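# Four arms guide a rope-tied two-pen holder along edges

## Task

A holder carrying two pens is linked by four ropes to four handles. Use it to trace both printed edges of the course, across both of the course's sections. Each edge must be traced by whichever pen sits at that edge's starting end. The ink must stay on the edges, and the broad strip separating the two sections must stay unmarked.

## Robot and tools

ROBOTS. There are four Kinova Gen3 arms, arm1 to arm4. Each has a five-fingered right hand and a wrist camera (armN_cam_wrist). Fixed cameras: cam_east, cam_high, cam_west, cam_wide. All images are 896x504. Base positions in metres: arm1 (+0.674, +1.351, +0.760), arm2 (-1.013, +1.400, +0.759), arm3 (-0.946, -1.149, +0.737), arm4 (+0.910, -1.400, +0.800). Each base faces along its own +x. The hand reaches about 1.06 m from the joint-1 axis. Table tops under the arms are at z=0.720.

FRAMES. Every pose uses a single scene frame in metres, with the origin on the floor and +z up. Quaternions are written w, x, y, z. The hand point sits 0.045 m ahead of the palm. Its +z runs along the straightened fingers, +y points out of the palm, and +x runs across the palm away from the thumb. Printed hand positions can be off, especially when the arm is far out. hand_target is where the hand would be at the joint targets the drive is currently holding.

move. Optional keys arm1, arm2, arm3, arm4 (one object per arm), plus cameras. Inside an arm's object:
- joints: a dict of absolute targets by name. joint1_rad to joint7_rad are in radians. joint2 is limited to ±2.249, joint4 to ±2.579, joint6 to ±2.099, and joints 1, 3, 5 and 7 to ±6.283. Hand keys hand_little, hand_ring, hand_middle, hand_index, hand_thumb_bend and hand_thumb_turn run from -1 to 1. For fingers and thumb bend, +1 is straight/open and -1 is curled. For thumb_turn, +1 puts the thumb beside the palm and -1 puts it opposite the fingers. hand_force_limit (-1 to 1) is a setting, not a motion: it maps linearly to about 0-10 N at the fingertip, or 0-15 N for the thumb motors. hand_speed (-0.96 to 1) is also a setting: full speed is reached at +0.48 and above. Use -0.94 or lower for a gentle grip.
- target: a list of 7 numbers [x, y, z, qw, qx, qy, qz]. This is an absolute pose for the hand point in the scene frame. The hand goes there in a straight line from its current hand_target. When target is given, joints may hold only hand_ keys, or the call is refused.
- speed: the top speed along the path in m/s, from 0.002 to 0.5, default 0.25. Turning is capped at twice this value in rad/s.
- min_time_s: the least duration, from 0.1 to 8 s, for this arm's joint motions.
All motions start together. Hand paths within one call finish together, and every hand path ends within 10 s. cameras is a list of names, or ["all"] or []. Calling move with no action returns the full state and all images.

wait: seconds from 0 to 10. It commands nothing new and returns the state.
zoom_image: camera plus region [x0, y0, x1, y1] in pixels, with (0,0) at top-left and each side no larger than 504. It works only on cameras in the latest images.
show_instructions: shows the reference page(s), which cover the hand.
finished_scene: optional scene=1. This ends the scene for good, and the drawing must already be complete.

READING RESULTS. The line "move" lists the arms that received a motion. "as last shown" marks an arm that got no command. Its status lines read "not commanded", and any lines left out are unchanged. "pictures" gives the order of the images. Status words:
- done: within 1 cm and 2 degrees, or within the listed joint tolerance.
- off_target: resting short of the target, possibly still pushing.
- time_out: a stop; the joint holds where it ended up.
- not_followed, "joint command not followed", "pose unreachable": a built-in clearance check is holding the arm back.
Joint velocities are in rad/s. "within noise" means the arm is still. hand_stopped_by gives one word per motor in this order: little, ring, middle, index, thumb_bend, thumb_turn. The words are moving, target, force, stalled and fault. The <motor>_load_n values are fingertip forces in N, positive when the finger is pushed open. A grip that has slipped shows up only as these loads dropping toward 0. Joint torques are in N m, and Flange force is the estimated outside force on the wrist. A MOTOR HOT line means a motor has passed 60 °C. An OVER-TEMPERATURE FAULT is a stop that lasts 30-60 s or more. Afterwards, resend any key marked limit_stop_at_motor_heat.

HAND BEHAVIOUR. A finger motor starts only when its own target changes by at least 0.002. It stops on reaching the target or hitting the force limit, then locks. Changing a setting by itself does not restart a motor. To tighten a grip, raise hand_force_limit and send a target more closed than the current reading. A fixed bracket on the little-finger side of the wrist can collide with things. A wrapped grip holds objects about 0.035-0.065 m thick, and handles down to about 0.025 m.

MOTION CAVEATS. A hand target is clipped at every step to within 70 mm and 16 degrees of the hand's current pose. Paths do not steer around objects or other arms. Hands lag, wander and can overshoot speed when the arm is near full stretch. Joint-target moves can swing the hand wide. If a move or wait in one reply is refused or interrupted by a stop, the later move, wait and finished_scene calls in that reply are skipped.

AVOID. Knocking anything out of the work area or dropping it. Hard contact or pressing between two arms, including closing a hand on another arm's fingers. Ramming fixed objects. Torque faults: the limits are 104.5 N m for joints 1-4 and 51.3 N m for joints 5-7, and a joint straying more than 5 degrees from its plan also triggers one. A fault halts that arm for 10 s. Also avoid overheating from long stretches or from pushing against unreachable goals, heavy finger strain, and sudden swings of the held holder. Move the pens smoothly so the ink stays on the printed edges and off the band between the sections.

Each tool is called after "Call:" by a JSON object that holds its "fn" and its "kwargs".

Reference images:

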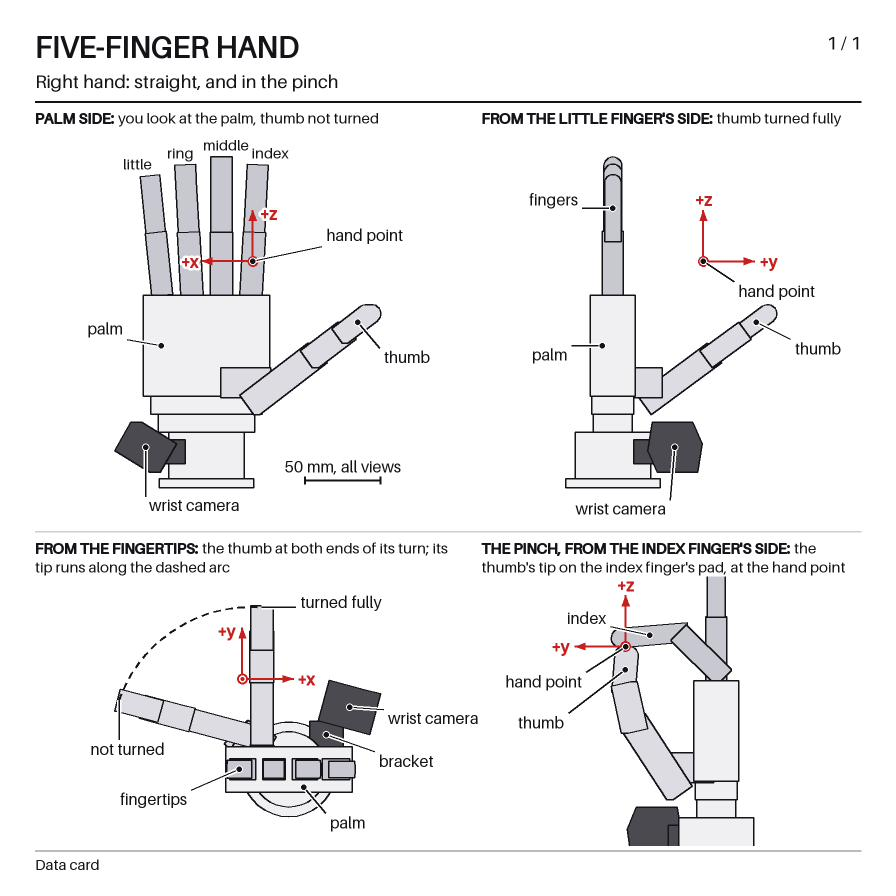

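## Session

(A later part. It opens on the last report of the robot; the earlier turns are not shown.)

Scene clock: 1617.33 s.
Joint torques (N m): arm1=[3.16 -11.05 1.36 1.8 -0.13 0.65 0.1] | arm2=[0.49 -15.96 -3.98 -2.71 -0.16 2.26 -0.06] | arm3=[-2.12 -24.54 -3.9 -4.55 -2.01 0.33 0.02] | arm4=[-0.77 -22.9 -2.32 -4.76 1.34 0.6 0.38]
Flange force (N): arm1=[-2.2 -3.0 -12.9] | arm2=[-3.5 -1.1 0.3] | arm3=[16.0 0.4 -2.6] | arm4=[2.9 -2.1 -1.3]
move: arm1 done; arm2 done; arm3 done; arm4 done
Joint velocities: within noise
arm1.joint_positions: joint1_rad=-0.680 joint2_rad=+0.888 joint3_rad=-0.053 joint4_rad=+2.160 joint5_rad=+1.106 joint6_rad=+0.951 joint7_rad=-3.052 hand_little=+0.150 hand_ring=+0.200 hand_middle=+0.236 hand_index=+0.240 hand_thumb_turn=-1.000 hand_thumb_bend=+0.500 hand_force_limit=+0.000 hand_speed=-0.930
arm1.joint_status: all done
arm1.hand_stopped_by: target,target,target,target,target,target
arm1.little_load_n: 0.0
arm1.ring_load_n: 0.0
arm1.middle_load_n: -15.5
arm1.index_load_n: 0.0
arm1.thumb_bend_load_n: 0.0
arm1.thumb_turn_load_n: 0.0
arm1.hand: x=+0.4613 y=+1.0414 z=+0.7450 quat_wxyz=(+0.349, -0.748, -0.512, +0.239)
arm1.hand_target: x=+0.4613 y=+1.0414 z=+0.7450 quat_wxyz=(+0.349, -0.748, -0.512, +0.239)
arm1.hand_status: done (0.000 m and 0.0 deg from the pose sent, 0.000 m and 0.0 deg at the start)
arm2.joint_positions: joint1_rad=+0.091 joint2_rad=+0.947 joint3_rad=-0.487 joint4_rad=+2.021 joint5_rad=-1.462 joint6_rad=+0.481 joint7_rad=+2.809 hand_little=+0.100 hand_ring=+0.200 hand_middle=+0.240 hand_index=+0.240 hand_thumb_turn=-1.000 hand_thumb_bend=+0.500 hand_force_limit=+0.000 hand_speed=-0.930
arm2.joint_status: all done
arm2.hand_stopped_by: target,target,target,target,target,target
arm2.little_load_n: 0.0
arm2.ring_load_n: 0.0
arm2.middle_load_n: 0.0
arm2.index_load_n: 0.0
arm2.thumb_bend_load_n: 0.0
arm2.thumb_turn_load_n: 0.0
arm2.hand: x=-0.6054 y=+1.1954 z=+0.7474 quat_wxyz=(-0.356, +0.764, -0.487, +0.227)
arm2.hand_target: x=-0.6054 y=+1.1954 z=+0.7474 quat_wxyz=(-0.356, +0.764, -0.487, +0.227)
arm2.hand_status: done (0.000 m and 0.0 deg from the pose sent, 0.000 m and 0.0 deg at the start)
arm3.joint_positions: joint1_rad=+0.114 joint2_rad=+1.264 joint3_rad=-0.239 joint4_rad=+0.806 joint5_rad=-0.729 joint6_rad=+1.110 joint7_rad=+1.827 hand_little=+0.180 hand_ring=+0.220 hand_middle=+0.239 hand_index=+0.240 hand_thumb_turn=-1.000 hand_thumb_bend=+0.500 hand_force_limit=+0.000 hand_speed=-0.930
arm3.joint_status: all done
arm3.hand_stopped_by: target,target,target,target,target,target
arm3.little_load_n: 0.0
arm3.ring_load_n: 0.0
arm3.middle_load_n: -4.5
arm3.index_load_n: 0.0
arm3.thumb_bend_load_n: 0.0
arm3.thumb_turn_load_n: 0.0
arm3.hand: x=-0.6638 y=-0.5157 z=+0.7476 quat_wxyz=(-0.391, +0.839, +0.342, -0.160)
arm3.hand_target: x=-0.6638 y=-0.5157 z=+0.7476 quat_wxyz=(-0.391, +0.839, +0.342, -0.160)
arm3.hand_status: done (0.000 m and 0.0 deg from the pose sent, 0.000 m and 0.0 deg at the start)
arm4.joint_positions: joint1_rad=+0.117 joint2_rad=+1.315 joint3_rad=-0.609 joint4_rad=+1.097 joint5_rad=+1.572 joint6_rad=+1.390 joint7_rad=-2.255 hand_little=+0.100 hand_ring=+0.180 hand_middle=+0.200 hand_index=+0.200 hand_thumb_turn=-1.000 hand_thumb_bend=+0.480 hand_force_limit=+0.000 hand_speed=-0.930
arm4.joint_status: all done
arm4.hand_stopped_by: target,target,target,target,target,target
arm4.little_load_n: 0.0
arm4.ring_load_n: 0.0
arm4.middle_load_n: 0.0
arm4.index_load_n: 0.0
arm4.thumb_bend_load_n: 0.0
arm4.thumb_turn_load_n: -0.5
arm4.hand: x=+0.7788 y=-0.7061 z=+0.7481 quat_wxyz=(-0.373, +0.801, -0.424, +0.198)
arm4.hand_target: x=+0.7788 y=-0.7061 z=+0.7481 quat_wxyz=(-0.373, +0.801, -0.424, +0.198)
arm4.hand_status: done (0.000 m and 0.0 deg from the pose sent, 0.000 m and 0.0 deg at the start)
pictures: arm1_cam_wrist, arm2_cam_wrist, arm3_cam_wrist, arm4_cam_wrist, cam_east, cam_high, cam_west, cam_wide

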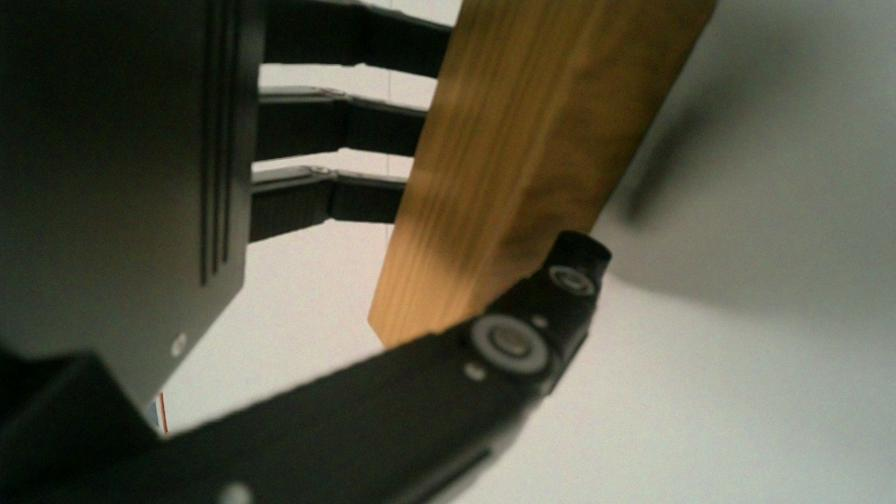

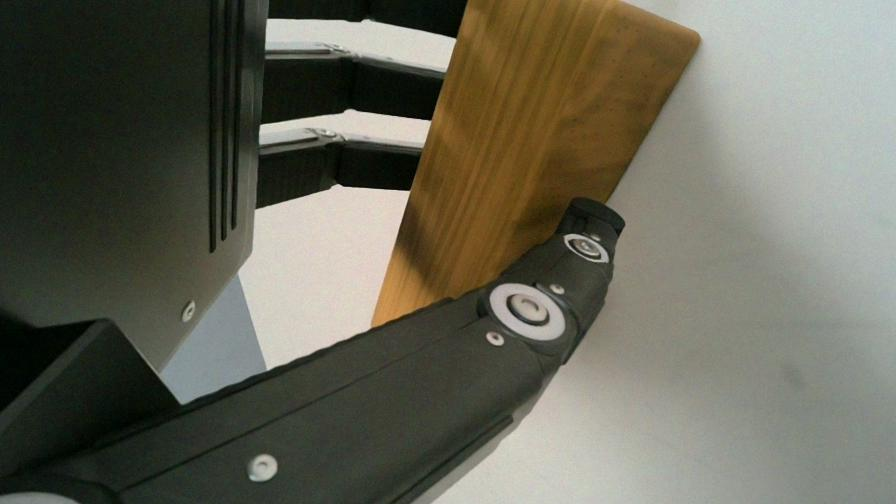

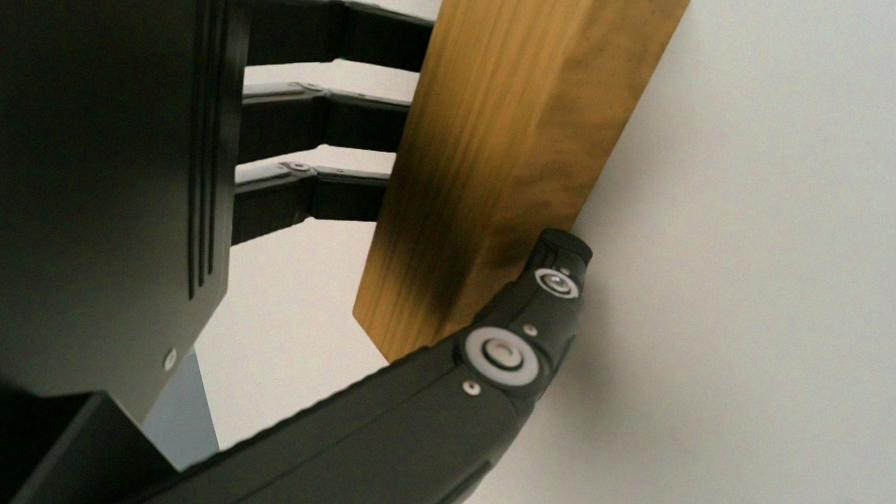

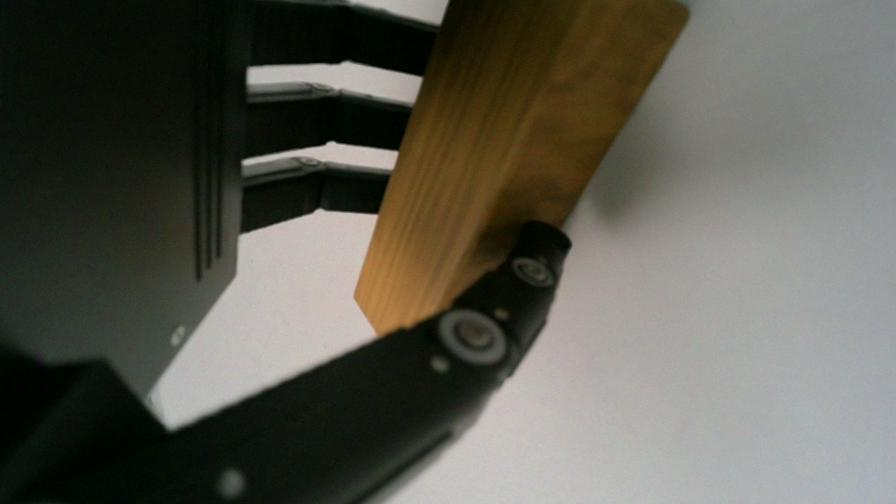

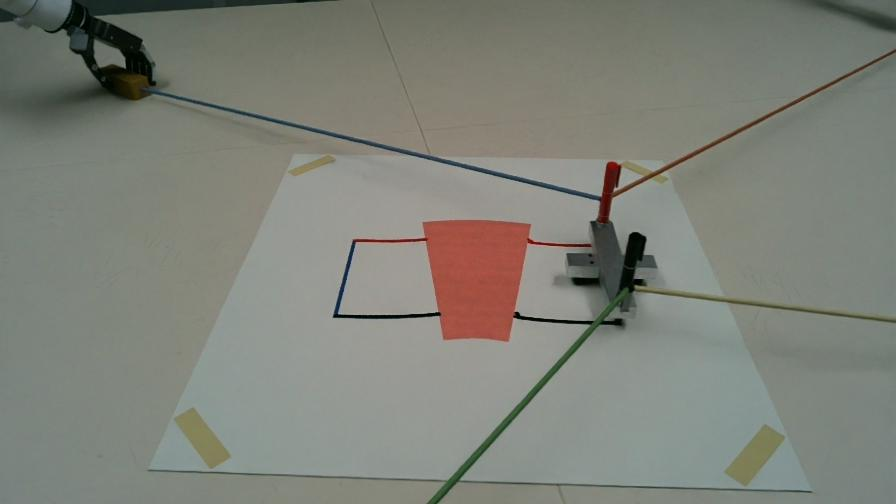

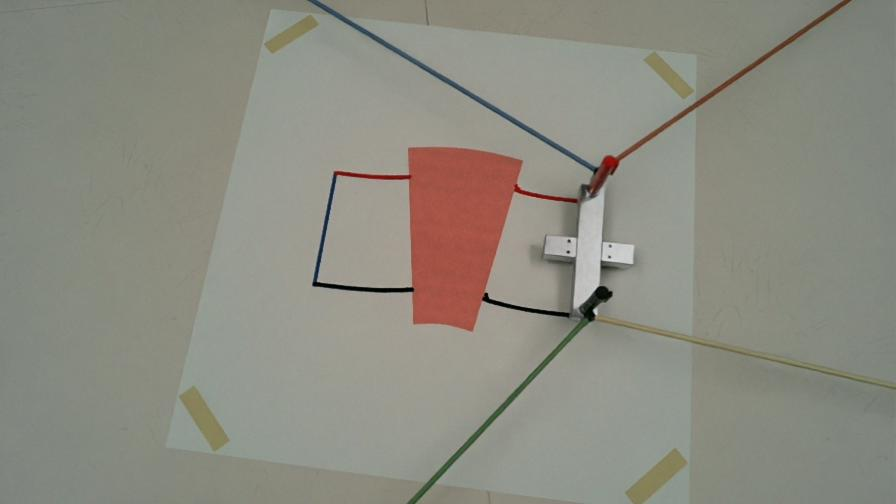

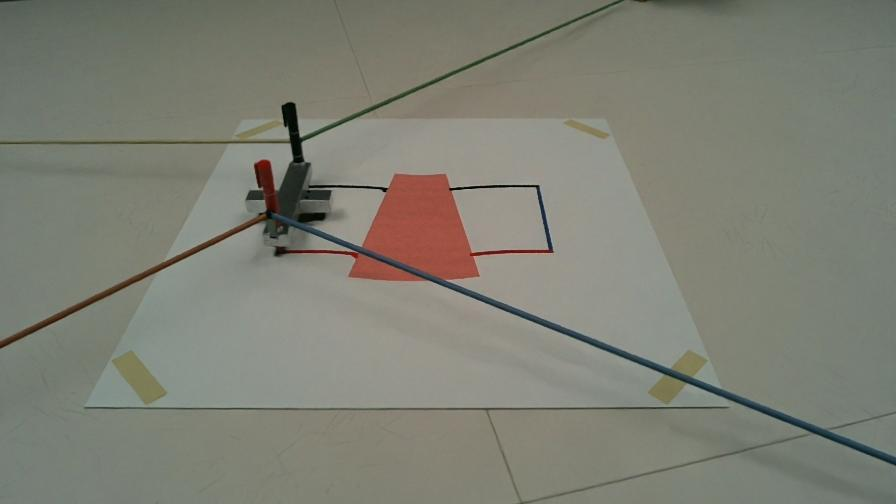

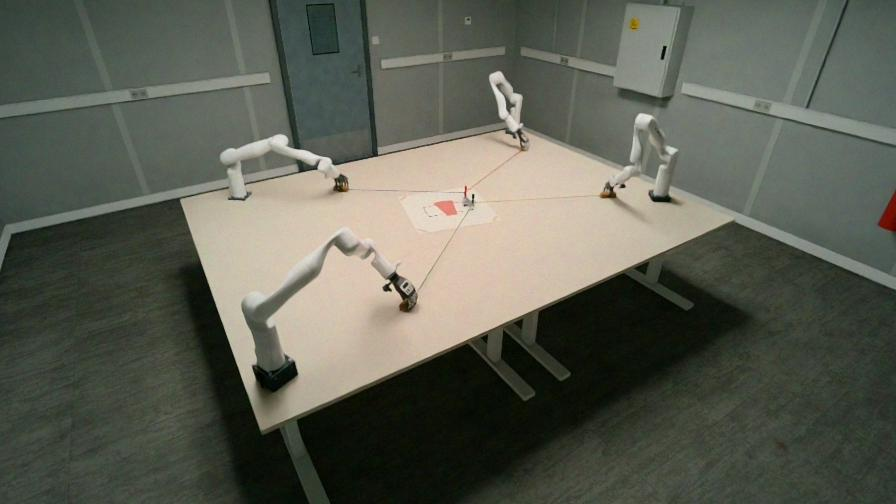

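Call:
{"fn": "move", "kwargs": {"arm1": {"target":[0.4613,1.0414,0.7475,0.3487,-0.7478,-0.5121,0.2388],"speed":0.01,"joints":{"hand_thumb_bend":0.75,"hand_little":0.5,"hand_ring":0.5,"hand_middle":0.5,"hand_index":0.5}}, "arm2": {"target":[-0.6054,1.1954,0.7490,0.3564,-0.7644,0.4870,-0.2271],"speed":0.01,"joints":{"hand_thumb_bend":0.75,"hand_little":0.5,"hand_ring":0.5,"hand_middle":0.5,"hand_index":0.5}}, "arm3": {"target":[-0.6638,-0.5157,0.7495,0.3913,-0.8391,-0.3424,0.1597],"speed":0.01,"joints":{"hand_thumb_bend":0.75,"hand_little":0.5,"hand_ring":0.5,"hand_middle":0.5,"hand_index":0.5}}, "arm4": {"target":[0.7788,-0.7061,0.7497,0.3735,-0.8010,0.4241,-0.1977],"speed":0.01,"joints":{"hand_thumb_bend":0.75,"hand_little":0.5,"hand_ring":0.5,"hand_middle":0.5,"hand_index":0.5}}, "cameras": ["arm1_cam_wrist","arm2_cam_wrist","arm3_cam_wrist","arm4_cam_wrist"]}}

Scene clock: 1633.90 s.
Joint torques (N m): arm1=[0.6 -15.56 0.28 0.81 -0.01 1.72 0.04] | arm2=[0.49 -15.94 -3.99 -2.76 -0.17 2.26 -0.05] | arm3=[-0.36 -27.37 -3.71 -5.75 -2.19 0.49 -0.01] | arm4=[-0.93 -23.17 -2.4 -4.89 1.33 0.57 0.4]
Flange force (N): arm1=[-2.4 2.4 1.3] | arm2=[-3.4 -1.1 0.2] | arm3=[16.1 1.9 2.2] | arm4=[3.3 -1.9 -0.9]
move: arm1 done; arm2 done; arm3 done; arm4 done
Joint velocities: within noise
arm1.joint_positions: joint1_rad=-0.680 joint2_rad=+0.881 joint3_rad=-0.054 joint4_rad=+2.161 joint5_rad=+1.102 joint6_rad=+0.954 joint7_rad=-3.045 hand_little=+0.500 hand_ring=+0.500 hand_middle=+0.500 hand_index=+0.500 hand_thumb_turn=-1.000 hand_thumb_bend=+0.750 hand_force_limit=+0.000 hand_speed=-0.930
arm1.joint_status: all done
arm1.hand_stopped_by: target,target,target,target,target,target
arm1.little_load_n: 0.0
arm1.ring_load_n: 0.0
arm1.middle_load_n: 0.0
arm1.index_load_n: 0.0
arm1.thumb_bend_load_n: 0.0
arm1.thumb_turn_load_n: 0.0
arm1.hand: x=+0.4613 y=+1.0414 z=+0.7475 quat_wxyz=(+0.349, -0.748, -0.512, +0.239)
arm1.hand_target: x=+0.4613 y=+1.0414 z=+0.7475 quat_wxyz=(+0.349, -0.748, -0.512, +0.239)
arm1.hand_status: done (0.000 m and 0.0 deg from the pose sent, 0.002 m and 0.0 deg at the start)
arm2.joint_positions: joint1_rad=+0.091 joint2_rad=+0.943 joint3_rad=-0.487 joint4_rad=+2.022 joint5_rad=-1.458 joint6_rad=+0.482 joint7_rad=+2.802 hand_little=+0.500 hand_ring=+0.500 hand_middle=+0.500 hand_index=+0.500 hand_thumb_turn=-1.000 hand_thumb_bend=+0.750 hand_force_limit=+0.000 hand_speed=-0.930
arm2.joint_status: all done
arm2.hand_stopped_by: target,target,target,target,target,target
arm2.little_load_n: 0.0
arm2.ring_load_n: 0.0
arm2.middle_load_n: 0.0
arm2.index_load_n: 0.0
arm2.thumb_bend_load_n: 0.0
arm2.thumb_turn_load_n: 0.0
arm2.hand: x=-0.6054 y=+1.1954 z=+0.7490 quat_wxyz=(-0.356, +0.764, -0.487, +0.227)
arm2.hand_target: x=-0.6054 y=+1.1954 z=+0.7490 quat_wxyz=(-0.356, +0.764, -0.487, +0.227)
arm2.hand_status: done (0.000 m and 0.0 deg from the pose sent, 0.002 m and 0.0 deg at the start)
arm3.joint_positions: joint1_rad=+0.114 joint2_rad=+1.261 joint3_rad=-0.239 joint4_rad=+0.806 joint5_rad=-0.728 joint6_rad=+1.112 joint7_rad=+1.825 hand_little=+0.500 hand_ring=+0.500 hand_middle=+0.500 hand_index=+0.500 hand_thumb_turn=-1.000 hand_thumb_bend=+0.750 hand_force_limit=+0.000 hand_speed=-0.930
arm3.joint_status: all done
arm3.hand_stopped_by: target,target,target,target,target,target
arm3.little_load_n: 0.0
arm3.ring_load_n: 0.0
arm3.middle_load_n: 0.0
arm3.index_load_n: 0.0
arm3.thumb_bend_load_n: 0.0
arm3.thumb_turn_load_n: 0.0
arm3.hand: x=-0.6638 y=-0.5157 z=+0.7495 quat_wxyz=(-0.391, +0.839, +0.342, -0.160)
arm3.hand_target: x=-0.6638 y=-0.5157 z=+0.7495 quat_wxyz=(-0.391, +0.839, +0.342, -0.160)
arm3.hand_status: done (0.000 m and 0.0 deg from the pose sent, 0.002 m and 0.0 deg at the start)
arm4.joint_positions: joint1_rad=+0.117 joint2_rad=+1.312 joint3_rad=-0.610 joint4_rad=+1.098 joint5_rad=+1.571 joint6_rad=+1.392 joint7_rad=-2.253 hand_little=+0.500 hand_ring=+0.500 hand_middle=+0.500 hand_index=+0.500 hand_thumb_turn=-1.000 hand_thumb_bend=+0.750 hand_force_limit=+0.000 hand_speed=-0.930
arm4.joint_status: all done
arm4.hand_stopped_by: target,target,target,target,target,target
arm4.little_load_n: 0.0
arm4.ring_load_n: 0.0
arm4.middle_load_n: 0.0
arm4.index_load_n: 0.0
arm4.thumb_bend_load_n: 0.0
arm4.thumb_turn_load_n: 0.0
arm4.hand: x=+0.7788 y=-0.7061 z=+0.7497 quat_wxyz=(-0.374, +0.801, -0.424, +0.198)
arm4.hand_target: x=+0.7788 y=-0.7061 z=+0.7497 quat_wxyz=(-0.374, +0.801, -0.424, +0.198)
arm4.hand_status: done (0.000 m and 0.0 deg from the pose sent, 0.002 m and 0.0 deg at the start)

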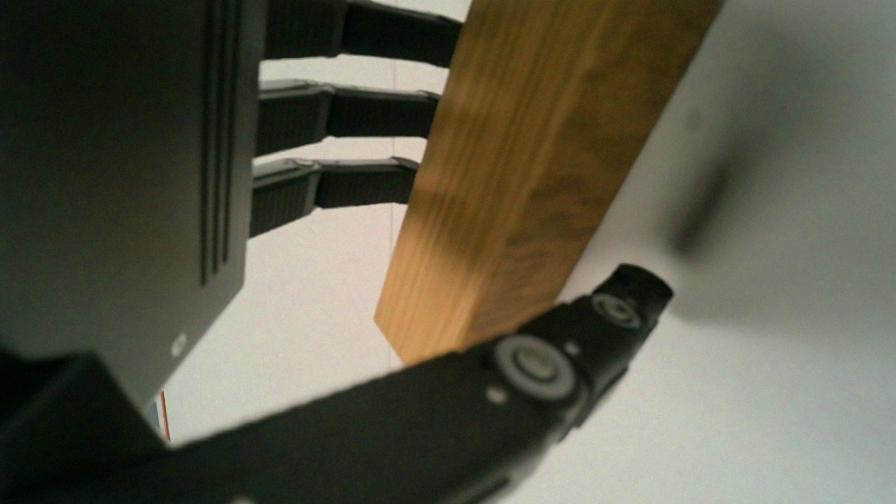

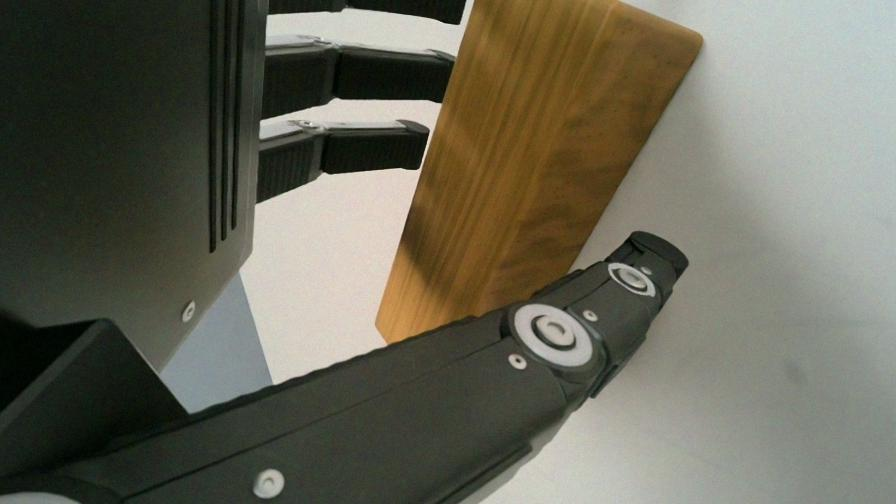

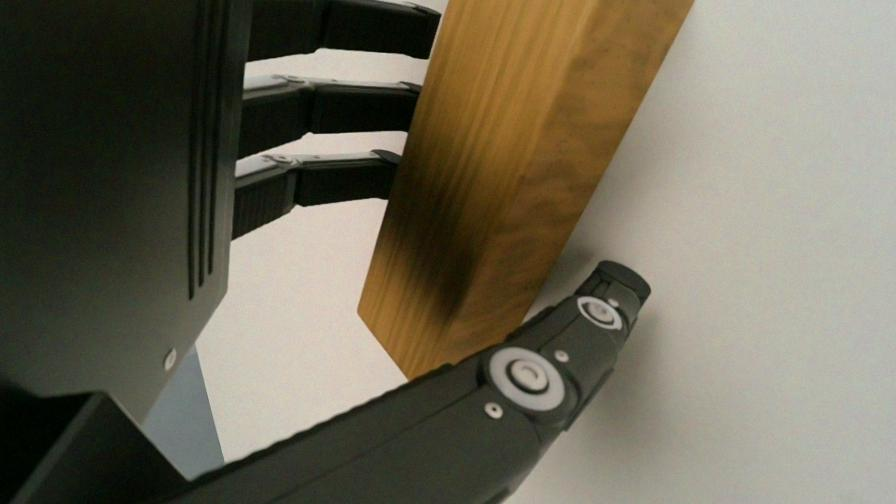

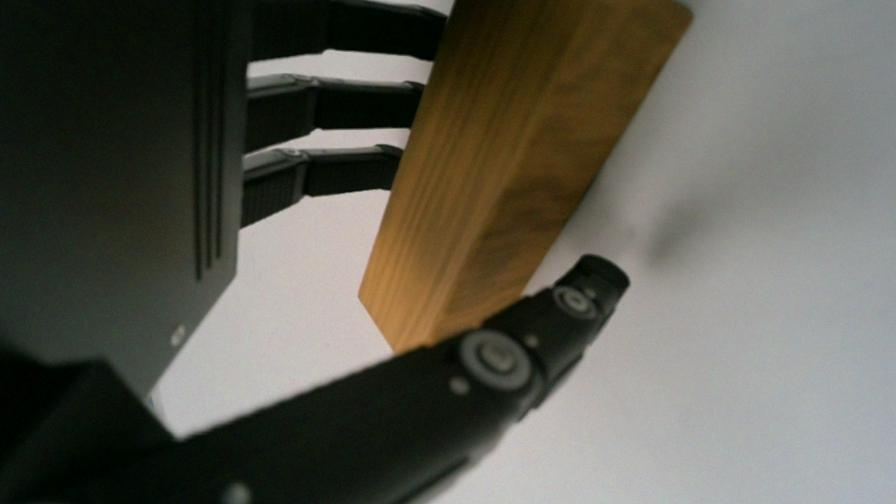

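Call:
{"fn": "move", "kwargs": {"arm1": {"target":[0.4613,1.0414,0.7495,0.3487,-0.7478,-0.5121,0.2388],"speed":0.01,"joints":{"hand_speed":-0.85,"hand_thumb_bend":1,"hand_little":0.98,"hand_ring":0.98,"hand_middle":0.98,"hand_index":0.98}}, "arm2": {"target":[-0.6054,1.1954,0.7500,0.3564,-0.7644,0.4870,-0.2271],"speed":0.01,"joints":{"hand_speed":-0.85,"hand_thumb_bend":1,"hand_little":0.98,"hand_ring":0.98,"hand_middle":0.98,"hand_index":0.98}}, "arm3": {"target":[-0.6638,-0.5157,0.7505,0.3913,-0.8391,-0.3424,0.1597],"speed":0.01,"joints":{"hand_speed":-0.85,"hand_thumb_bend":1,"hand_little":0.98,"hand_ring":0.98,"hand_middle":0.98,"hand_index":0.98}}, "arm4": {"target":[0.7788,-0.7061,0.7507,0.3735,-0.8010,0.4241,-0.1977],"speed":0.01,"joints":{"hand_speed":-0.85,"hand_thumb_bend":1,"hand_little":0.98,"hand_ring":0.98,"hand_middle":0.98,"hand_index":0.98}}, "cameras": ["arm1_cam_wrist","arm2_cam_wrist","arm3_cam_wrist","arm4_cam_wrist"]}}

Scene clock: 1643.77 s.
Joint torques (N m): arm1=[0.59 -15.55 0.3 0.78 0.01 1.73 0.07] | arm2=[0.49 -15.91 -3.98 -2.78 -0.18 2.24 -0.05] | arm3=[-0.4 -27.36 -3.7 -5.71 -2.19 0.49 0] | arm4=[-0.97 -23.09 -2.42 -4.91 1.39 0.56 0.36]
Flange force (N): arm1=[-2.4 2.5 1.3] | arm2=[-3.4 -1.1 0.1] | arm3=[16.4 1.9 2.2] | arm4=[3.4 -2.1 -1.0]
move: arm1 done; arm2 done; arm3 done; arm4 done
Joint velocities: within noise
arm1.joint_positions: joint1_rad=-0.679 joint2_rad=+0.875 joint3_rad=-0.055 joint4_rad=+2.161 joint5_rad=+1.099 joint6_rad=+0.957 joint7_rad=-3.040 hand_little=+0.980 hand_ring=+0.980 hand_middle=+0.980 hand_index=+0.980 hand_thumb_turn=-1.000 hand_thumb_bend=+1.000 hand_force_limit=+0.000 hand_speed=-0.850
arm1.joint_status: all done
arm1.hand_stopped_by: target,target,target,target,target,target
arm1.little_load_n: 0.0
arm1.ring_load_n: 0.0
arm1.middle_load_n: 0.0
arm1.index_load_n: 0.0
arm1.thumb_bend_load_n: 0.0
arm1.thumb_turn_load_n: 0.0
arm1.hand: x=+0.4613 y=+1.0414 z=+0.7495 quat_wxyz=(+0.349, -0.748, -0.512, +0.239)
arm1.hand_target: x=+0.4613 y=+1.0414 z=+0.7495 quat_wxyz=(+0.349, -0.748, -0.512, +0.239)
arm1.hand_status: done (0.000 m and 0.0 deg from the pose sent, 0.002 m and 0.0 deg at the start)
arm2.joint_positions: joint1_rad=+0.090 joint2_rad=+0.940 joint3_rad=-0.486 joint4_rad=+2.022 joint5_rad=-1.456 joint6_rad=+0.484 joint7_rad=+2.798 hand_little=+0.980 hand_ring=+0.980 hand_middle=+0.980 hand_index=+0.980 hand_thumb_turn=-1.000 hand_thumb_bend=+1.000 hand_force_limit=+0.000 hand_speed=-0.850
arm2.joint_status: all done
arm2.hand_stopped_by: target,target,target,target,target,target
arm2.little_load_n: 0.0
arm2.ring_load_n: 0.0
arm2.middle_load_n: 0.0
arm2.index_load_n: -0.5
arm2.thumb_bend_load_n: 0.0
arm2.thumb_turn_load_n: 0.0
arm2.hand: x=-0.6054 y=+1.1954 z=+0.7500 quat_wxyz=(-0.356, +0.764, -0.487, +0.227)
arm2.hand_target: x=-0.6054 y=+1.1954 z=+0.7500 quat_wxyz=(-0.356, +0.764, -0.487, +0.227)
arm2.hand_status: done (0.000 m and 0.0 deg from the pose sent, 0.001 m and 0.0 deg at the start)
arm3.joint_positions: joint1_rad=+0.114 joint2_rad=+1.260 joint3_rad=-0.239 joint4_rad=+0.806 joint5_rad=-0.728 joint6_rad=+1.112 joint7_rad=+1.824 hand_little=+0.980 hand_ring=+0.980 hand_middle=+0.980 hand_index=+0.980 hand_thumb_turn=-1.000 hand_thumb_bend=+1.000 hand_force_limit=+0.000 hand_speed=-0.850
arm3.joint_status: all done
arm3.hand_stopped_by: target,target,target,target,target,target
arm3.little_load_n: 0.0
arm3.ring_load_n: 0.0
arm3.middle_load_n: 0.0
arm3.index_load_n: 0.0
arm3.thumb_bend_load_n: 0.0
arm3.thumb_turn_load_n: 0.0
arm3.hand: x=-0.6638 y=-0.5157 z=+0.7505 quat_wxyz=(-0.391, +0.839, +0.342, -0.160)
arm3.hand_target: x=-0.6638 y=-0.5157 z=+0.7505 quat_wxyz=(-0.391, +0.839, +0.342, -0.160)
arm3.hand_status: done (0.000 m and 0.0 deg from the pose sent, 0.001 m and 0.0 deg at the start)
arm4.joint_positions: joint1_rad=+0.118 joint2_rad=+1.310 joint3_rad=-0.610 joint4_rad=+1.099 joint5_rad=+1.570 joint6_rad=+1.392 joint7_rad=-2.252 hand_little=+0.980 hand_ring=+0.980 hand_middle=+0.980 hand_index=+0.980 hand_thumb_turn=-1.000 hand_thumb_bend=+1.000 hand_force_limit=+0.000 hand_speed=-0.850
arm4.joint_status: all done
arm4.hand_stopped_by: target,target,target,target,target,target
arm4.little_load_n: -0.5
arm4.ring_load_n: 0.0
arm4.middle_load_n: 0.0
arm4.index_load_n: 0.0
arm4.thumb_bend_load_n: 0.0
arm4.thumb_turn_load_n: 0.0
arm4.hand: x=+0.7788 y=-0.7061 z=+0.7507 quat_wxyz=(-0.373, +0.801, -0.424, +0.198)
arm4.hand_target: x=+0.7788 y=-0.7061 z=+0.7507 quat_wxyz=(-0.373, +0.801, -0.424, +0.198)
arm4.hand_status: done (0.000 m and 0.0 deg from the pose sent, 0.001 m and 0.0 deg at the start)

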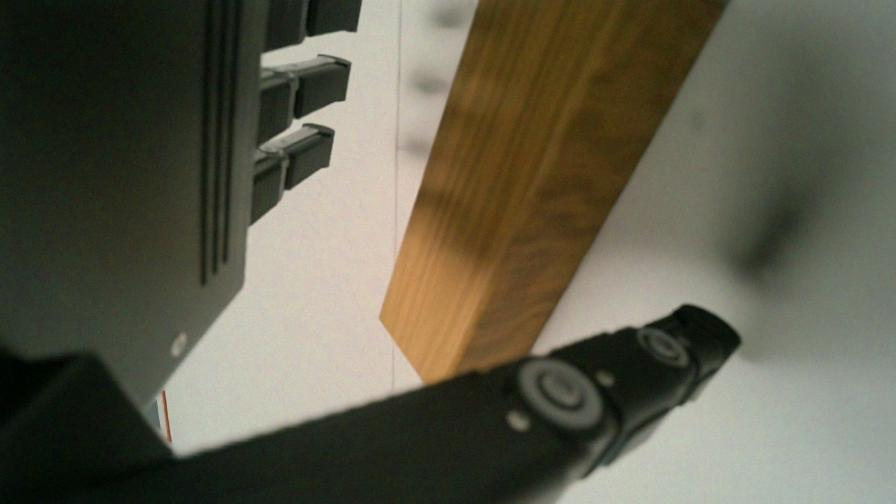

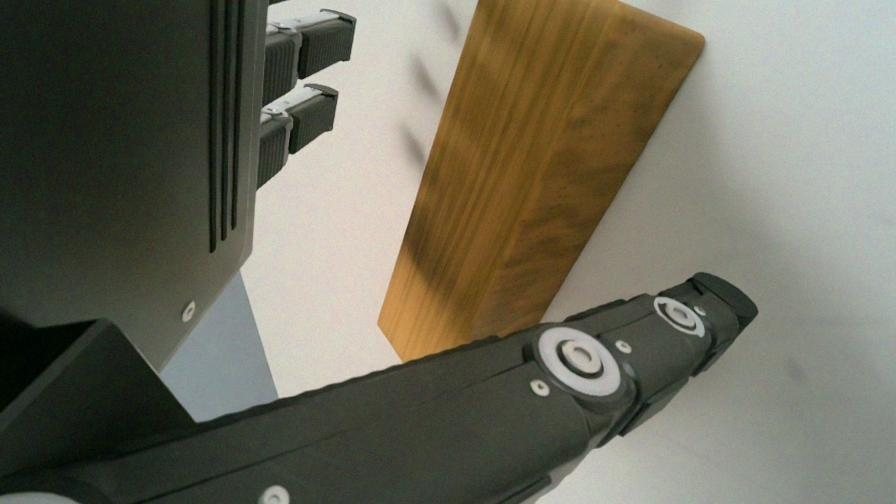

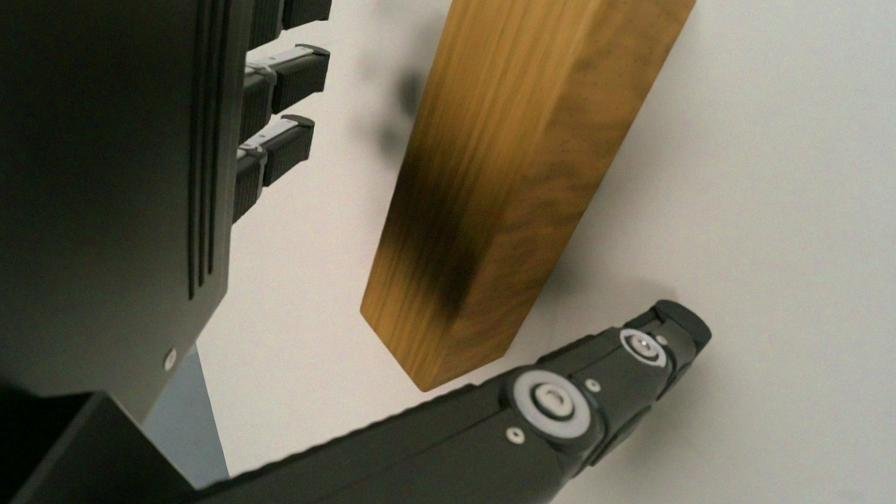

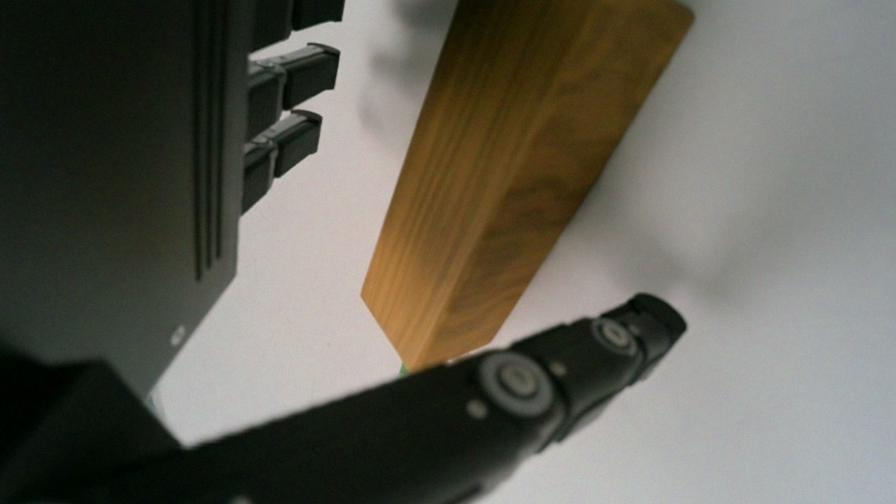

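Released. Retreat straight up.

Call:
{"fn": "move", "kwargs": {"arm1": {"target":[0.4613,1.0414,0.87,0.3487,-0.7478,-0.5121,0.2388],"speed":0.05}, "arm2": {"target":[-0.6054,1.1954,0.87,0.3564,-0.7644,0.4870,-0.2271],"speed":0.05}, "arm3": {"target":[-0.6638,-0.5157,0.87,0.3913,-0.8391,-0.3424,0.1597],"speed":0.05}, "arm4": {"target":[0.7788,-0.7061,0.87,0.3735,-0.8010,0.4241,-0.1977],"speed":0.05}, "cameras": ["all"]}}

Call:
{"fn": "zoom_image", "kwargs": {"camera": "cam_high", "region": [290, 130, 660, 350]}}

Call:
{"fn": "zoom_image", "kwargs": {"camera": "cam_high", "region": [470, 170, 530, 210]}}

Scene clock: 1655.03 s.
Joint torques (N m): arm1=[0.63 -13.59 -0.3 -1.99 0.58 1.57 0.04] | arm2=[0.47 -14.23 -2.61 -5.24 -0.69 1.81 -0.06] | arm3=[-0.4 -26.88 -3.39 -6.5 -2.34 0.22 -0.01] | arm4=[-0.9 -22.56 -2.6 -5.63 1.54 0.38 0.34]
Flange force (N): arm1=[-3.3 1.9 -0.2] | arm2=[-3.1 -0.4 1.0] | arm3=[17.2 -0.5 0.4] | arm4=[3.2 -1.5 -0.7]
move: arm1 done; arm2 done; arm3 done; arm4 done
Joint velocities: within noise
arm1.joint_positions: joint1_rad=-0.649 joint2_rad=+0.546 joint3_rad=-0.095 joint4_rad=+2.140 joint5_rad=+0.919 joint6_rad=+1.155 joint7_rad=-2.707 hand_little=+0.980 hand_ring=+0.980 hand_middle=+0.980 hand_index=+0.980 hand_thumb_turn=-1.000 hand_thumb_bend=+1.000 hand_force_limit=+0.000 hand_speed=-0.850
arm1.joint_status: not commanded
arm1.hand_stopped_by: target,target,target,target,target,target
arm1.little_load_n: 0.0
arm1.ring_load_n: 0.0
arm1.middle_load_n: 0.0
arm1.index_load_n: 0.0
arm1.thumb_bend_load_n: 0.0
arm1.thumb_turn_load_n: 0.0
arm1.hand: x=+0.4613 y=+1.0414 z=+0.8700 quat_wxyz=(+0.349, -0.748, -0.512, +0.239)
arm1.hand_target: x=+0.4613 y=+1.0414 z=+0.8700 quat_wxyz=(+0.349, -0.748, -0.512, +0.239)
arm1.hand_status: done (0.000 m and 0.0 deg from the pose sent, 0.120 m and 0.0 deg at the start)
arm2.joint_positions: joint1_rad=+0.038 joint2_rad=+0.617 joint3_rad=-0.400 joint4_rad=+2.005 joint5_rad=-1.195 joint6_rad=+0.673 joint7_rad=+2.328 hand_little=+0.980 hand_ring=+0.980 hand_middle=+0.980 hand_index=+0.980 hand_thumb_turn=-1.000 hand_thumb_bend=+1.000 hand_force_limit=+0.000 hand_speed=-0.850
arm2.joint_status: not commanded
arm2.hand_stopped_by: target,target,target,target,target,target
arm2.little_load_n: -0.5
arm2.ring_load_n: 0.0
arm2.middle_load_n: 0.0
arm2.index_load_n: 0.0
arm2.thumb_bend_load_n: 0.0
arm2.thumb_turn_load_n: 0.0
arm2.hand: x=-0.6054 y=+1.1954 z=+0.8700 quat_wxyz=(-0.356, +0.764, -0.487, +0.227)
arm2.hand_target: x=-0.6054 y=+1.1954 z=+0.8700 quat_wxyz=(-0.356, +0.764, -0.487, +0.227)
arm2.hand_status: done (0.000 m and 0.0 deg from the pose sent, 0.120 m and 0.0 deg at the start)
arm3.joint_positions: joint1_rad=+0.102 joint2_rad=+1.104 joint3_rad=-0.216 joint4_rad=+0.754 joint5_rad=-0.713 joint6_rad=+1.251 joint7_rad=+1.665 hand_little=+0.980 hand_ring=+0.980 hand_middle=+0.980 hand_index=+0.980 hand_thumb_turn=-1.000 hand_thumb_bend=+1.000 hand_force_limit=+0.000 hand_speed=-0.850
arm3.joint_status: not commanded
arm3.hand_stopped_by: target,target,target,target,target,target
arm3.little_load_n: 0.0
arm3.ring_load_n: 0.0
arm3.middle_load_n: 0.0
arm3.index_load_n: 0.0
arm3.thumb_bend_load_n: 0.0
arm3.thumb_turn_load_n: 0.0
arm3.hand: x=-0.6638 y=-0.5157 z=+0.8701 quat_wxyz=(-0.391, +0.839, +0.342, -0.160)
arm3.hand_target: x=-0.6638 y=-0.5157 z=+0.8700 quat_wxyz=(-0.391, +0.839, +0.342, -0.160)
arm3.hand_status: done (0.000 m and 0.0 deg from the pose sent, 0.120 m and 0.0 deg at the start)
arm4.joint_positions: joint1_rad=+0.142 joint2_rad=+1.119 joint3_rad=-0.662 joint4_rad=+1.119 joint5_rad=+1.485 joint6_rad=+1.480 joint7_rad=-2.108 hand_little=+0.980 hand_ring=+0.980 hand_middle=+0.980 hand_index=+0.980 hand_thumb_turn=-1.000 hand_thumb_bend=+1.000 hand_force_limit=+0.000 hand_speed=-0.850
arm4.joint_status: not commanded
arm4.hand_stopped_by: target,target,target,target,target,target
arm4.little_load_n: 0.0
arm4.ring_load_n: 0.0
arm4.middle_load_n: 0.0
arm4.index_load_n: 0.0
arm4.thumb_bend_load_n: 0.0
arm4.thumb_turn_load_n: 0.0
arm4.hand: x=+0.7788 y=-0.7061 z=+0.8701 quat_wxyz=(-0.374, +0.801, -0.424, +0.198)
arm4.hand_target: x=+0.7788 y=-0.7061 z=+0.8700 quat_wxyz=(-0.373, +0.801, -0.424, +0.198)
arm4.hand_status: done (0.000 m and 0.0 deg from the pose sent, 0.119 m and 0.0 deg at the start)
pictures: arm1_cam_wrist, arm2_cam_wrist, arm3_cam_wrist, arm4_cam_wrist, cam_east, cam_high, cam_west, cam_wide

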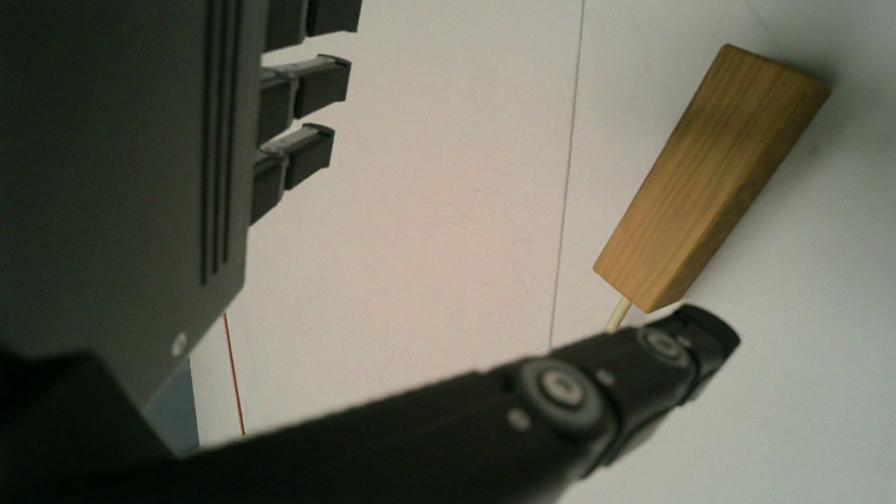

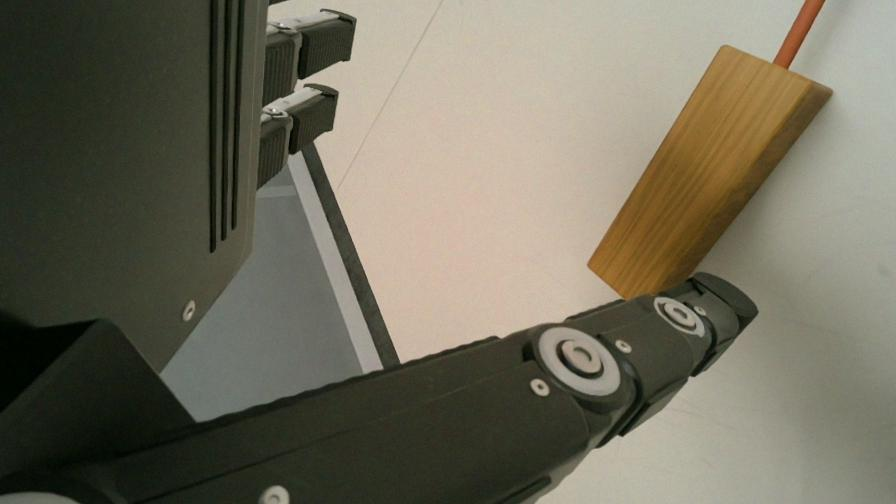

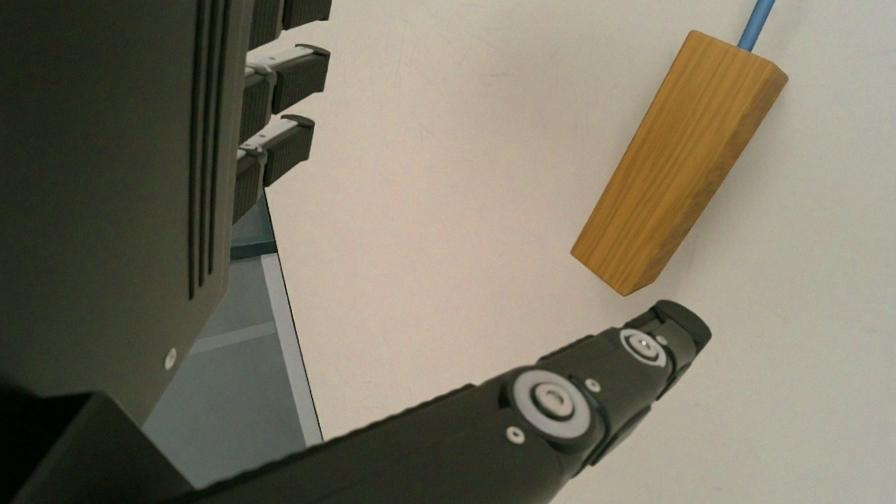

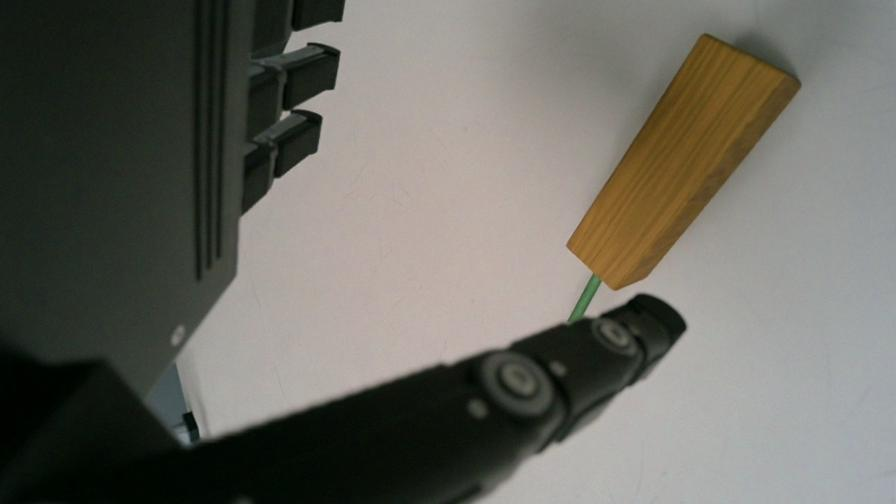

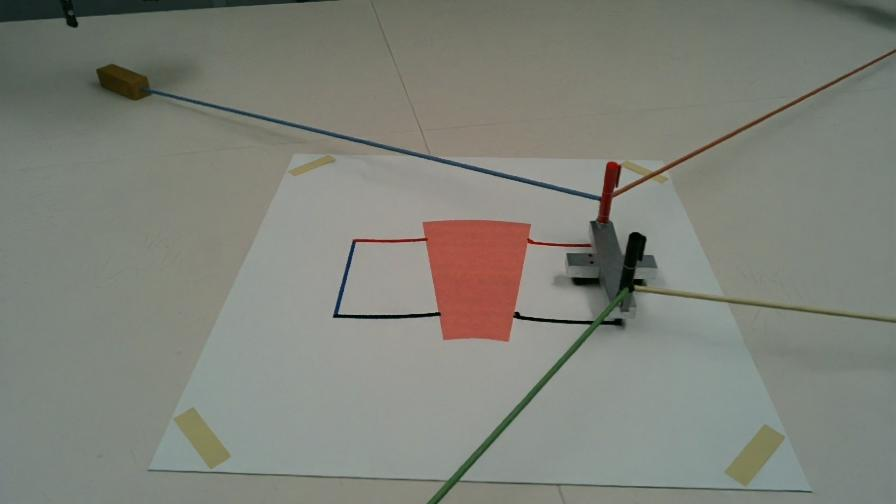

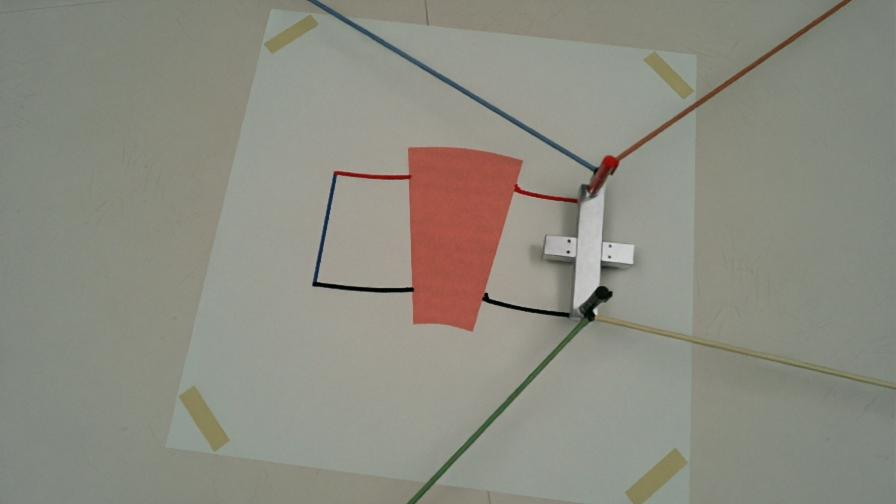

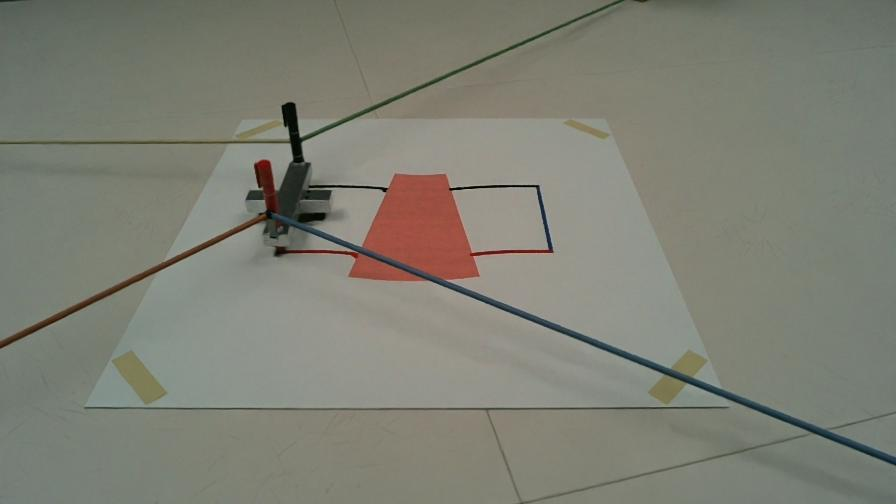

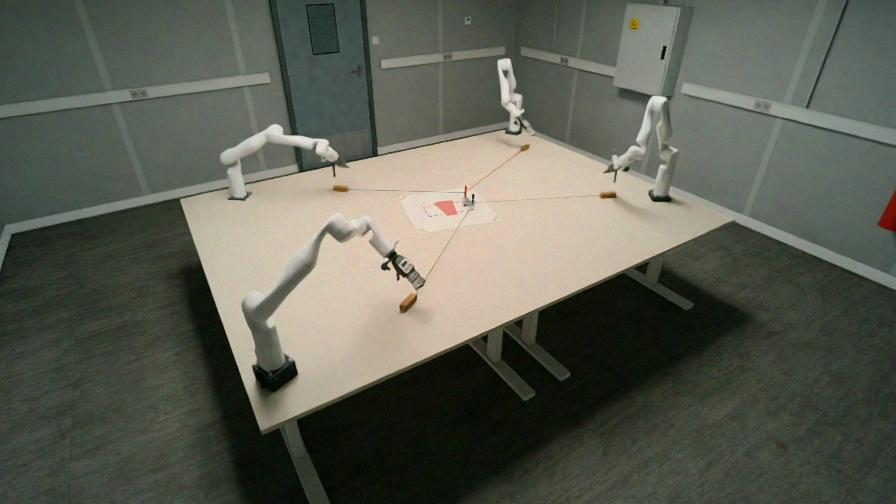

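Scaled by 1.362 from the camera's image (finer frame: 1280x720).

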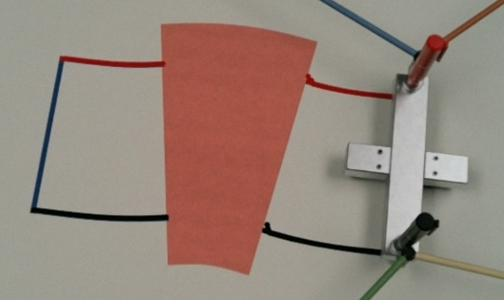

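Scaled by 8.400 from the camera's image (finer frame: 1280x720).

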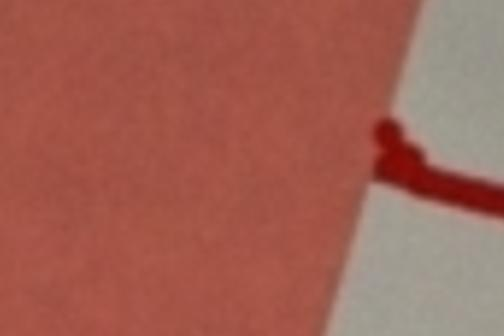

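Call:
{"fn": "finished_scene", "kwargs": {}}

The scene is finished: the task was done.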